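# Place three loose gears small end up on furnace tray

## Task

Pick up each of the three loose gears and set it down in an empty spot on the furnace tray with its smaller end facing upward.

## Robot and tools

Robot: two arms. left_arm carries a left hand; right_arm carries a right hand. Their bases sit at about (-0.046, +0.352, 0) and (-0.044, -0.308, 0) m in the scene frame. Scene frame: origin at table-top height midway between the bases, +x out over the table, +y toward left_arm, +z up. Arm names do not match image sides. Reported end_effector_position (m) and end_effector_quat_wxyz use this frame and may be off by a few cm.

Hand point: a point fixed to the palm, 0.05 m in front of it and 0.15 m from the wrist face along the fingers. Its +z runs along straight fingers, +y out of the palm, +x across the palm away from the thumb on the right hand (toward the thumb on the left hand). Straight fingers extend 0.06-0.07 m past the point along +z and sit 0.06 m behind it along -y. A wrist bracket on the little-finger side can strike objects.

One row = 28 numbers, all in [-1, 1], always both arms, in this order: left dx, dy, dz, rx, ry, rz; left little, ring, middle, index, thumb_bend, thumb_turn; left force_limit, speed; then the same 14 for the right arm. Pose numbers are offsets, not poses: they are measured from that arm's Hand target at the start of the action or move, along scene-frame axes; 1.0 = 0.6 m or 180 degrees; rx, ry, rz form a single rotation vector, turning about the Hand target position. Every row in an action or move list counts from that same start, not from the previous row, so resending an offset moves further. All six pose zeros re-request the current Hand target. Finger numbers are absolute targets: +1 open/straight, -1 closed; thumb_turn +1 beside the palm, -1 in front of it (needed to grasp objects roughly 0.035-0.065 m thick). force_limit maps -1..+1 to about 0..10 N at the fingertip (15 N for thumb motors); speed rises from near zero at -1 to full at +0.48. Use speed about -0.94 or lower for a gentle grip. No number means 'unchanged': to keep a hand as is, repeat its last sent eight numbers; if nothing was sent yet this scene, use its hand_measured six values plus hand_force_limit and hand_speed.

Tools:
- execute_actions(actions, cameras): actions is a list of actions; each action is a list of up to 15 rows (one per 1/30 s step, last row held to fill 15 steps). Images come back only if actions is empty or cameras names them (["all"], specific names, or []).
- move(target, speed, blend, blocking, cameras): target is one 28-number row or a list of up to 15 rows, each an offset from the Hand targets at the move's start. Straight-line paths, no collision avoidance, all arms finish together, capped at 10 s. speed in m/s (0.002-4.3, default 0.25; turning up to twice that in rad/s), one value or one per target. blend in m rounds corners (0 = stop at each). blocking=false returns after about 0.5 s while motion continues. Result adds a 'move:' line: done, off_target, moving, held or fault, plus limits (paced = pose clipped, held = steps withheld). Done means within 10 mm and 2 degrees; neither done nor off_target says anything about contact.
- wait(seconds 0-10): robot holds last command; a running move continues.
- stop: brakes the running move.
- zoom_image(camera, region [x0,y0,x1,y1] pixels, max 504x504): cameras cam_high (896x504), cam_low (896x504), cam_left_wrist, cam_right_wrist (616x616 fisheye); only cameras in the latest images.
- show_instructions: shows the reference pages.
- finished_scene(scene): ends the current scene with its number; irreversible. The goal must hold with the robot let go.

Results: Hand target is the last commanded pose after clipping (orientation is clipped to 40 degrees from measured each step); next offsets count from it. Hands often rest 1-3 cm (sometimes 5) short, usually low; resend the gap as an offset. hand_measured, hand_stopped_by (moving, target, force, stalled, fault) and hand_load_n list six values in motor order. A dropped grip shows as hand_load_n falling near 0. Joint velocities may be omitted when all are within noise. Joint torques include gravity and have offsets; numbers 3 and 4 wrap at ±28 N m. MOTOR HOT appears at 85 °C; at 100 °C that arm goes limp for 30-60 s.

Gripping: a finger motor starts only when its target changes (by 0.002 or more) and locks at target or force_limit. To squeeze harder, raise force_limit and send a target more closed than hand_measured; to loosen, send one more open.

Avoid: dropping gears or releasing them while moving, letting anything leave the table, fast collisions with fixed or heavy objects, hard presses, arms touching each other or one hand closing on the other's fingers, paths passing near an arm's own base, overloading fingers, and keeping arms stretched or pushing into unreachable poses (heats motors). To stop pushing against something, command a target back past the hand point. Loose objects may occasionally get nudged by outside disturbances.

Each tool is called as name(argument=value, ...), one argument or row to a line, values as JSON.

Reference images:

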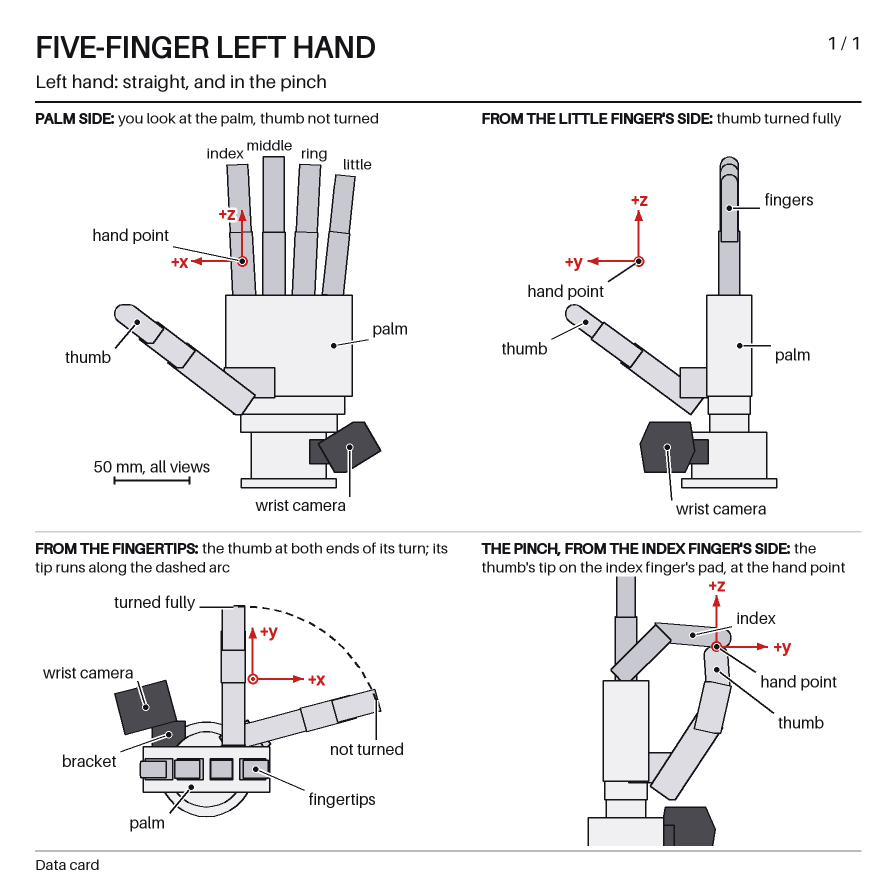

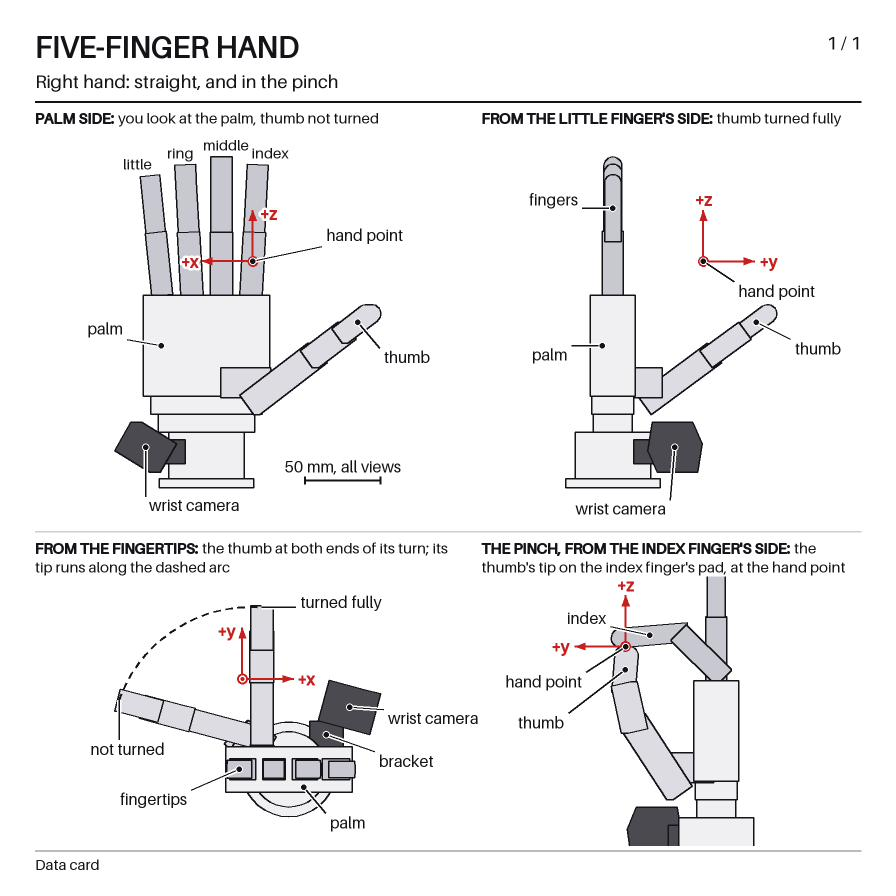

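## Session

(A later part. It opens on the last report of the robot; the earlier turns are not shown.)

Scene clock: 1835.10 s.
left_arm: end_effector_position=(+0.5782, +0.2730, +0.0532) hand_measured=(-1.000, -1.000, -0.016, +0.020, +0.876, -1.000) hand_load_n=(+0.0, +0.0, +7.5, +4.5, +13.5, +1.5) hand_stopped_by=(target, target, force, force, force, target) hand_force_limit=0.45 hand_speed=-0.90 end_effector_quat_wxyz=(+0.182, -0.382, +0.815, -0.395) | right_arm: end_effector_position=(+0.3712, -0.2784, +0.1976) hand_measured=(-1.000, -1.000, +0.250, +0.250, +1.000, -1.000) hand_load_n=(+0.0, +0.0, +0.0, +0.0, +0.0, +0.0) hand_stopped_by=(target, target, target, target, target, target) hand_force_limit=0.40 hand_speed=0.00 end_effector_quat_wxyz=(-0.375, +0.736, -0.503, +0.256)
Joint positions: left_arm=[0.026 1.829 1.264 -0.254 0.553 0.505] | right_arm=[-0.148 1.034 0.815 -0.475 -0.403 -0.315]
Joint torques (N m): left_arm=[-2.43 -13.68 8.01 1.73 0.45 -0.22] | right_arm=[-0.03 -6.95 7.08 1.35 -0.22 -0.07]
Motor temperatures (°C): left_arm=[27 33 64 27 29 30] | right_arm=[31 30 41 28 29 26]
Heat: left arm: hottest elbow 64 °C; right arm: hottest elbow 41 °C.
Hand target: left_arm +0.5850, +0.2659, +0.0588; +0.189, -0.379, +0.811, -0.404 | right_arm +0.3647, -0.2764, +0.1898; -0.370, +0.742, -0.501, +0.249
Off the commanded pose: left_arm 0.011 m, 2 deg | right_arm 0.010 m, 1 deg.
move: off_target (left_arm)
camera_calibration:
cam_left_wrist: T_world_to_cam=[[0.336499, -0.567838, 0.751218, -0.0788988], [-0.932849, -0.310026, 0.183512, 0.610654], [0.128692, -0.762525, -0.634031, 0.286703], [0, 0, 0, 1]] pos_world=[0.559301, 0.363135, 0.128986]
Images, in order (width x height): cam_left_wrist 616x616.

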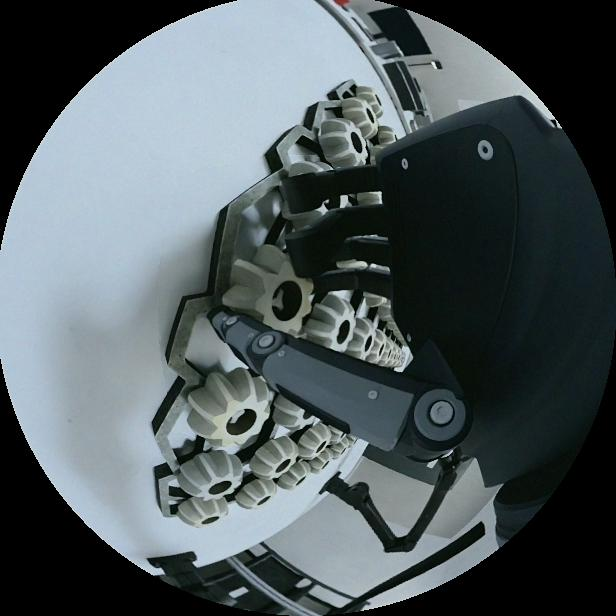

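move(
  target=[-0.001,0,-0.007,0,0,0,-1,-1,-0.35,-0.35,0.3,-1,0.45,-0.9, 0,0,0,0,0,0,-1,-1,0.25,0.25,1,-1,0.4,0],
  speed=0.05,
  cameras=["cam_left_wrist"],
)

zoom_image(
  camera="cam_left_wrist",
  region=[240, 250, 340, 350],
)

Scene clock: 1839.13 s.
left_arm: end_effector_position=(+0.5782, +0.2728, +0.0528) hand_measured=(-1.000, -1.000, -0.016, +0.020, +0.876, -1.000) hand_load_n=(+0.0, +0.0, +7.0, +4.0, +14.0, +1.0) hand_stopped_by=(target, target, force, force, force, target) hand_force_limit=0.45 hand_speed=-0.90 end_effector_quat_wxyz=(+0.182, -0.383, +0.814, -0.396) | right_arm: end_effector_position=(+0.3712, -0.2784, +0.1976) hand_measured=(-1.000, -1.000, +0.250, +0.250, +1.000, -1.000) hand_load_n=(+0.0, +0.0, +0.0, +0.0, +0.0, +0.0) hand_stopped_by=(target, target, target, target, target, target) hand_force_limit=0.40 hand_speed=0.00 end_effector_quat_wxyz=(-0.375, +0.736, -0.503, +0.256)
Joint positions: left_arm=[0.026 1.829 1.261 -0.249 0.553 0.501] | right_arm=[-0.148 1.034 0.815 -0.475 -0.403 -0.315]
Joint torques (N m): left_arm=[-2.49 -13.22 7.72 1.88 0.45 -0.18] | right_arm=[-0.03 -6.95 7.08 1.35 -0.22 -0.07]
Motor temperatures (°C): left_arm=[27 33 63 27 29 30] | right_arm=[31 30 41 28 29 26]
Heat: left arm: hottest elbow 63 °C; right arm: hottest elbow 41 °C.
Hand target: left_arm +0.5845, +0.2659, +0.0546; +0.189, -0.379, +0.811, -0.404 | right_arm +0.3647, -0.2764, +0.1898; -0.370, +0.742, -0.501, +0.249
Off the commanded pose: left_arm 0.009 m, 1 deg | right_arm 0.010 m, 1 deg.
move: done
camera_calibration:
cam_left_wrist: T_world_to_cam=[[0.336726, -0.565627, 0.752782, -0.0794541], [-0.932432, -0.311608, 0.182949, 0.610881], [0.131092, -0.763522, -0.632336, 0.285021], [0, 0, 0, 1]] pos_world=[0.558996, 0.363034, 0.128281]
Images, in order (width x height): cam_left_wrist 616x616.

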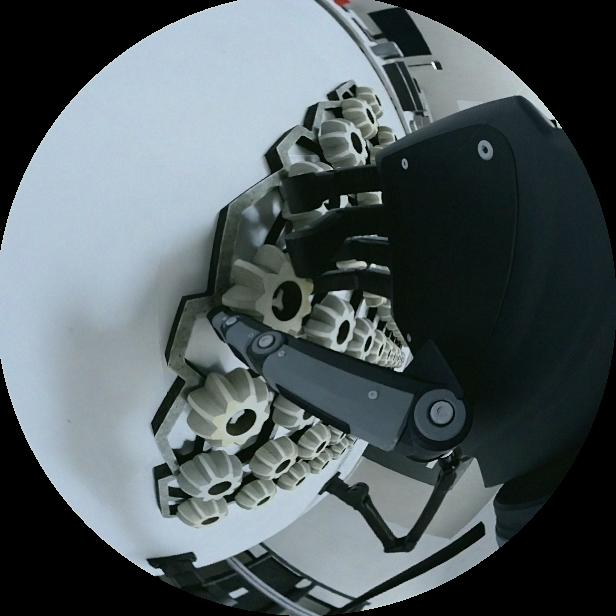

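Scaled by 5.040 from the camera's 616x616 image, which has a finer 880x880 frame.

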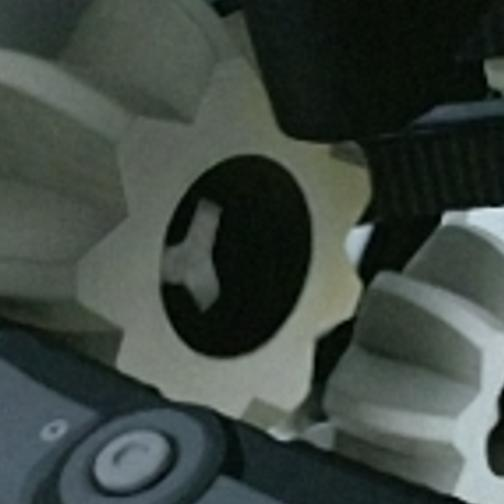

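move(
  target=[
    [0.0,0.0,0.003,0,0,0,-1,-1,0.15,0.15,1,-1,0.4,-0.8, 0,0,0,0,0,0,-1,-1,0.25,0.25,1,-1,0.4,0],
    [0.01,0.0,0.06,0,0,0,-1,-1,0.15,0.15,1,-1,0.4,-0.8, 0,0,0,0,0,0,-1,-1,0.25,0.25,1,-1,0.4,0],
    [0.012,0.0,0.16,0,0,0,-1,-1,0.15,0.15,1,-1,0.4,-0.8, 0,0,0,0,0,0,-1,-1,0.25,0.25,1,-1,0.4,0],
  ],
  speed=0.07,
  blend=[0,0.01,0],
  cameras=["all"],
)

zoom_image(
  camera="cam_left_wrist",
  region=[180, 200, 340, 360],
)

zoom_image(
  camera="cam_low",
  region=[410, 220, 490, 300],
)

Scene clock: 1845.60 s.
left_arm: end_effector_position=(+0.5711, +0.2702, +0.1106) hand_measured=(-1.000, -1.000, +0.150, +0.150, +1.000, -1.000) hand_load_n=(+0.0, +0.0, +0.0, +0.0, +0.0, +0.0) hand_stopped_by=(target, target, target, target, target, target) hand_force_limit=0.40 hand_speed=-0.80 end_effector_quat_wxyz=(+0.163, -0.392, +0.818, -0.389) | right_arm: end_effector_position=(+0.3712, -0.2784, +0.1976) hand_measured=(-1.000, -1.000, +0.250, +0.250, +1.000, -1.000) hand_load_n=(-0.5, +0.0, +0.0, +0.0, +0.0, +0.0) hand_stopped_by=(target, target, target, target, target, target) hand_force_limit=0.40 hand_speed=0.00 end_effector_quat_wxyz=(-0.375, +0.736, -0.503, +0.256)
Joint positions: left_arm=[0.023 1.758 1.345 -0.446 0.553 0.498] | right_arm=[-0.148 1.034 0.815 -0.475 -0.403 -0.315]
Joint torques (N m): left_arm=[-2.2 -14.86 12.6 0.5 0.47 -0.16] | right_arm=[-0.03 -6.95 7.08 1.36 -0.22 -0.07]
Motor temperatures (°C): left_arm=[27 34 63 27 29 30] | right_arm=[31 30 41 28 29 26]
Heat: left arm: hottest elbow 63 °C; right arm: hottest elbow 41 °C.
Hand target: left_arm +0.5917, +0.2659, +0.1508; +0.190, -0.379, +0.811, -0.404 | right_arm +0.3647, -0.2764, +0.1898; -0.370, +0.742, -0.501, +0.249
Off the commanded pose: left_arm 0.045 m, 4 deg | right_arm 0.010 m, 1 deg.
move: off_target (left_arm)
camera_calibration:
cam_left_wrist: T_world_to_cam=[[0.36942, -0.563536, 0.738888, -0.139681], [-0.92368, -0.309705, 0.225604, 0.582589], [0.101701, -0.765839, -0.634939, 0.33822], [0, 0, 0, 1]] pos_world=[0.55533, 0.360738, 0.186523]
cam_right_wrist: T_world_to_cam=[[-0.443288, -0.47411, -0.760733, 0.180113], [-0.800035, 0.592024, 0.0972238, 0.44758], [0.404277, 0.651711, -0.641742, 0.274179], [0, 0, 0, 1]] pos_world=[0.327077, -0.35827, 0.269454]

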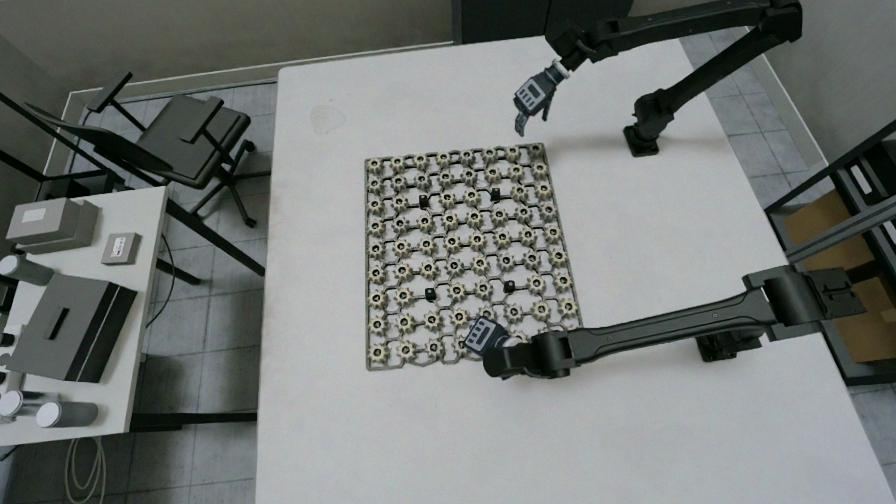

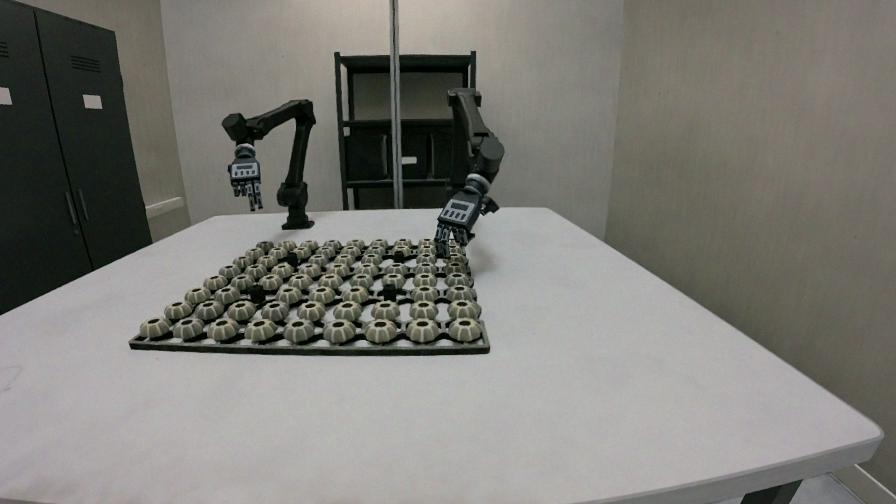

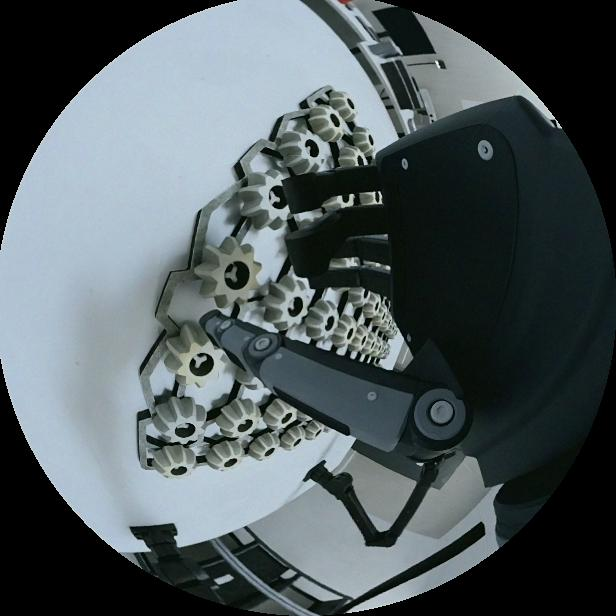

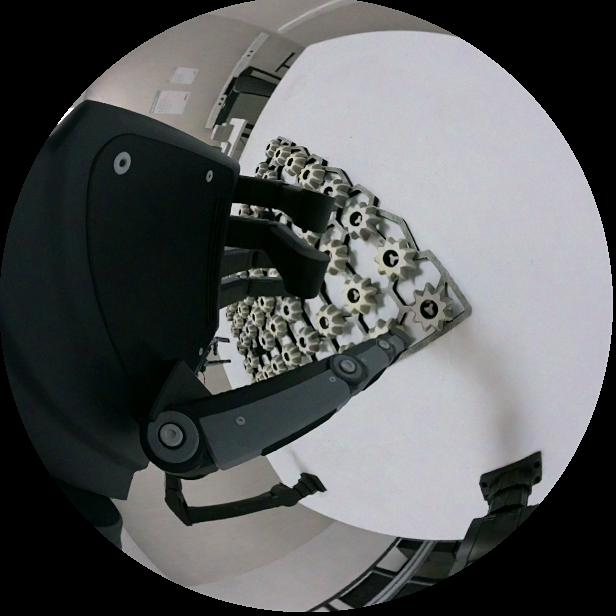

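Scaled by 3.150 from the camera's 616x616 image, which has a finer 880x880 frame.

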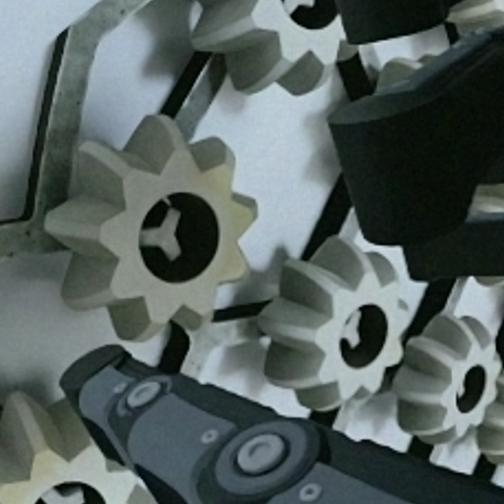

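Scaled by 6.300.

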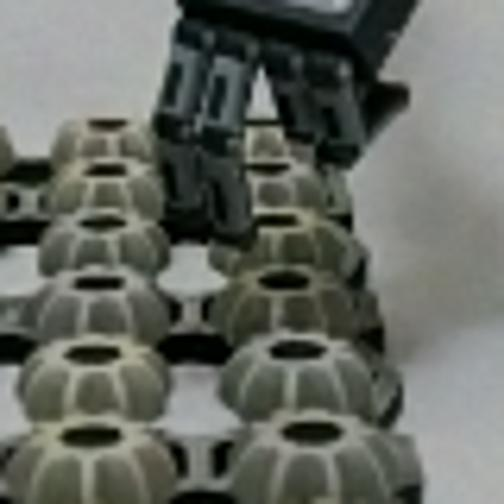

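move(
  target=[
    [0.0,0.0,0.06,0,0,0,-1,-1,0.25,0.25,1,-1,0.4,0, 0,0,0,0,0,0,-1,-1,0.25,0.25,1,-1,0.4,0],
    [-0.38,0.2,0.06,0,0,0.25,-1,-1,0.25,0.25,1,-1,0.4,0, -0.03,-0.05,0.02,0,0,0,-1,-1,0.25,0.25,1,-1,0.4,0],
  ],
  speed=0.25,
  blend=[0.02,0],
  cameras=["all"],
)

zoom_image(
  camera="cam_high",
  region=[480, 210, 600, 370],
)

zoom_image(
  camera="cam_low",
  region=[400, 220, 490, 310],
)

zoom_image(
  camera="cam_low",
  region=[310, 220, 400, 310],
)

Scene clock: 1852.90 s.
left_arm: end_effector_position=(+0.3654, +0.3848, +0.1875) hand_measured=(-1.000, -1.000, +0.250, +0.250, +1.000, -1.000) hand_load_n=(+0.0, +0.0, +0.0, +0.0, +0.0, +0.0) hand_stopped_by=(target, target, target, target, target, target) hand_force_limit=0.40 hand_speed=0.00 end_effector_quat_wxyz=(-0.333, +0.653, -0.610, +0.302) | right_arm: end_effector_position=(+0.3497, -0.3029, +0.2020) hand_measured=(-1.000, -1.000, +0.250, +0.250, +1.000, -1.000) hand_load_n=(+0.0, +0.0, +0.0, +0.0, +0.0, +0.0) hand_stopped_by=(target, target, target, target, target, target) hand_force_limit=0.40 hand_speed=0.00 end_effector_quat_wxyz=(-0.373, +0.741, -0.501, +0.248)
Joint positions: left_arm=[0.172 0.968 0.745 -0.419 0.078 0.073] | right_arm=[-0.241 0.996 0.815 -0.562 -0.482 -0.394]
Joint torques (N m): left_arm=[-1.38 -3.78 8.85 0.77 -0.04 -0.17] | right_arm=[-1.03 -6.71 7.95 1.29 -0.27 -0.07]
Motor temperatures (°C): left_arm=[27 34 64 27 29 30] | right_arm=[31 30 41 28 29 26]
Heat: left arm: hottest elbow 64 °C; right arm: hottest elbow 41 °C.
Hand target: left_arm +0.3636, +0.3859, +0.1867; -0.330, +0.660, -0.604, +0.301 | right_arm +0.3466, -0.3064, +0.2019; -0.370, +0.742, -0.501, +0.249
Off the commanded pose: left_arm 0.002 m, 1 deg | right_arm 0.005 m, 0 deg.
move: done; blend cut to 0.0179 m at target 1
camera_calibration:
cam_left_wrist: T_world_to_cam=[[0.614636, -0.188098, 0.766056, -0.295175], [-0.458311, -0.875571, 0.152732, 0.472164], [0.642008, -0.444967, -0.624364, 0.172862], [0, 0, 0, 1]] pos_world=[0.286844, 0.434809, 0.261935]
cam_right_wrist: T_world_to_cam=[[-0.449057, -0.478981, -0.754271, 0.161505], [-0.806081, 0.581354, 0.110728, 0.440556], [0.385461, 0.657727, -0.647159, 0.311247], [0, 0, 0, 1]] pos_world=[0.307675, -0.383477, 0.274463]

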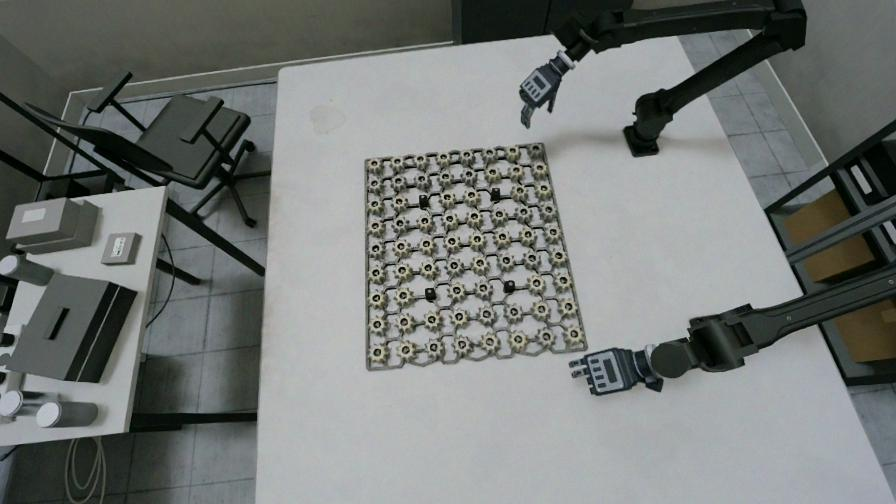

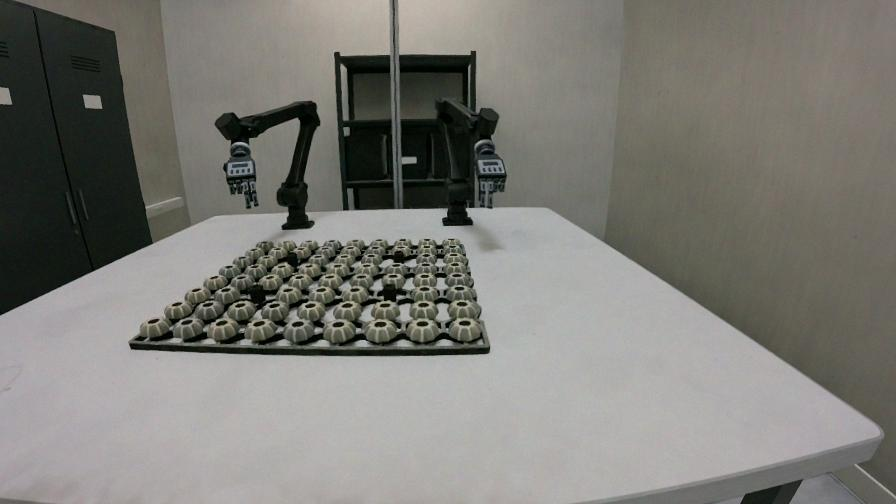

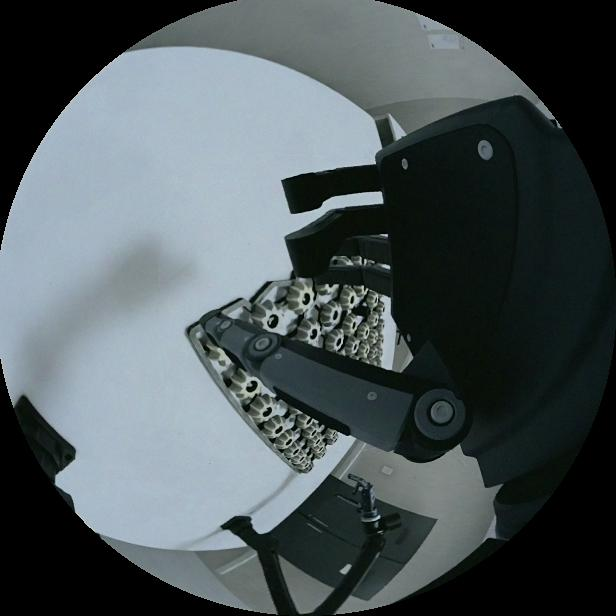

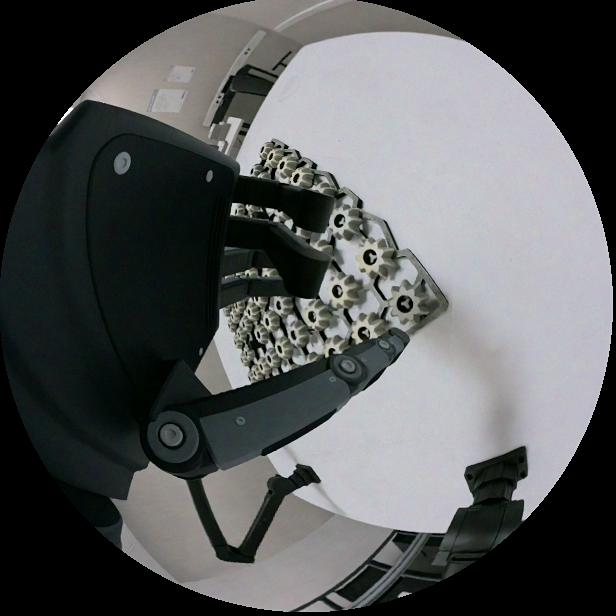

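Scaled by 3.150.

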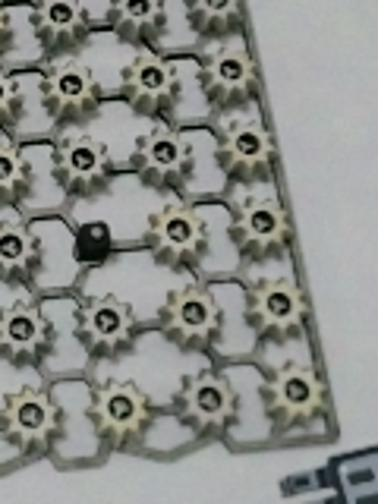

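Scaled by 5.600.

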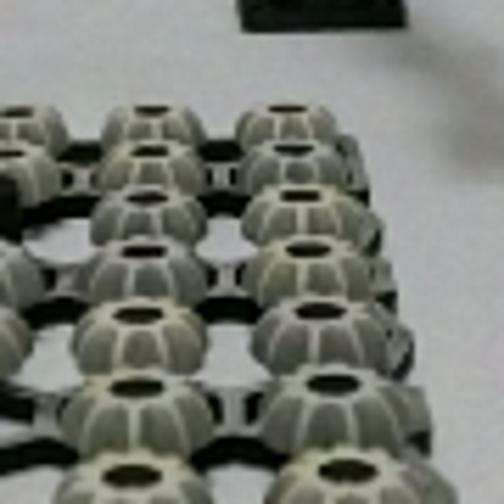

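Scaled by 5.600.

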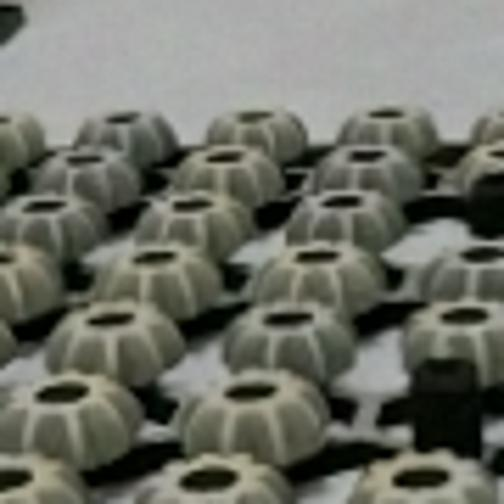

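finished_scene(
  scene=2,
)

The scene is finished: the task was done.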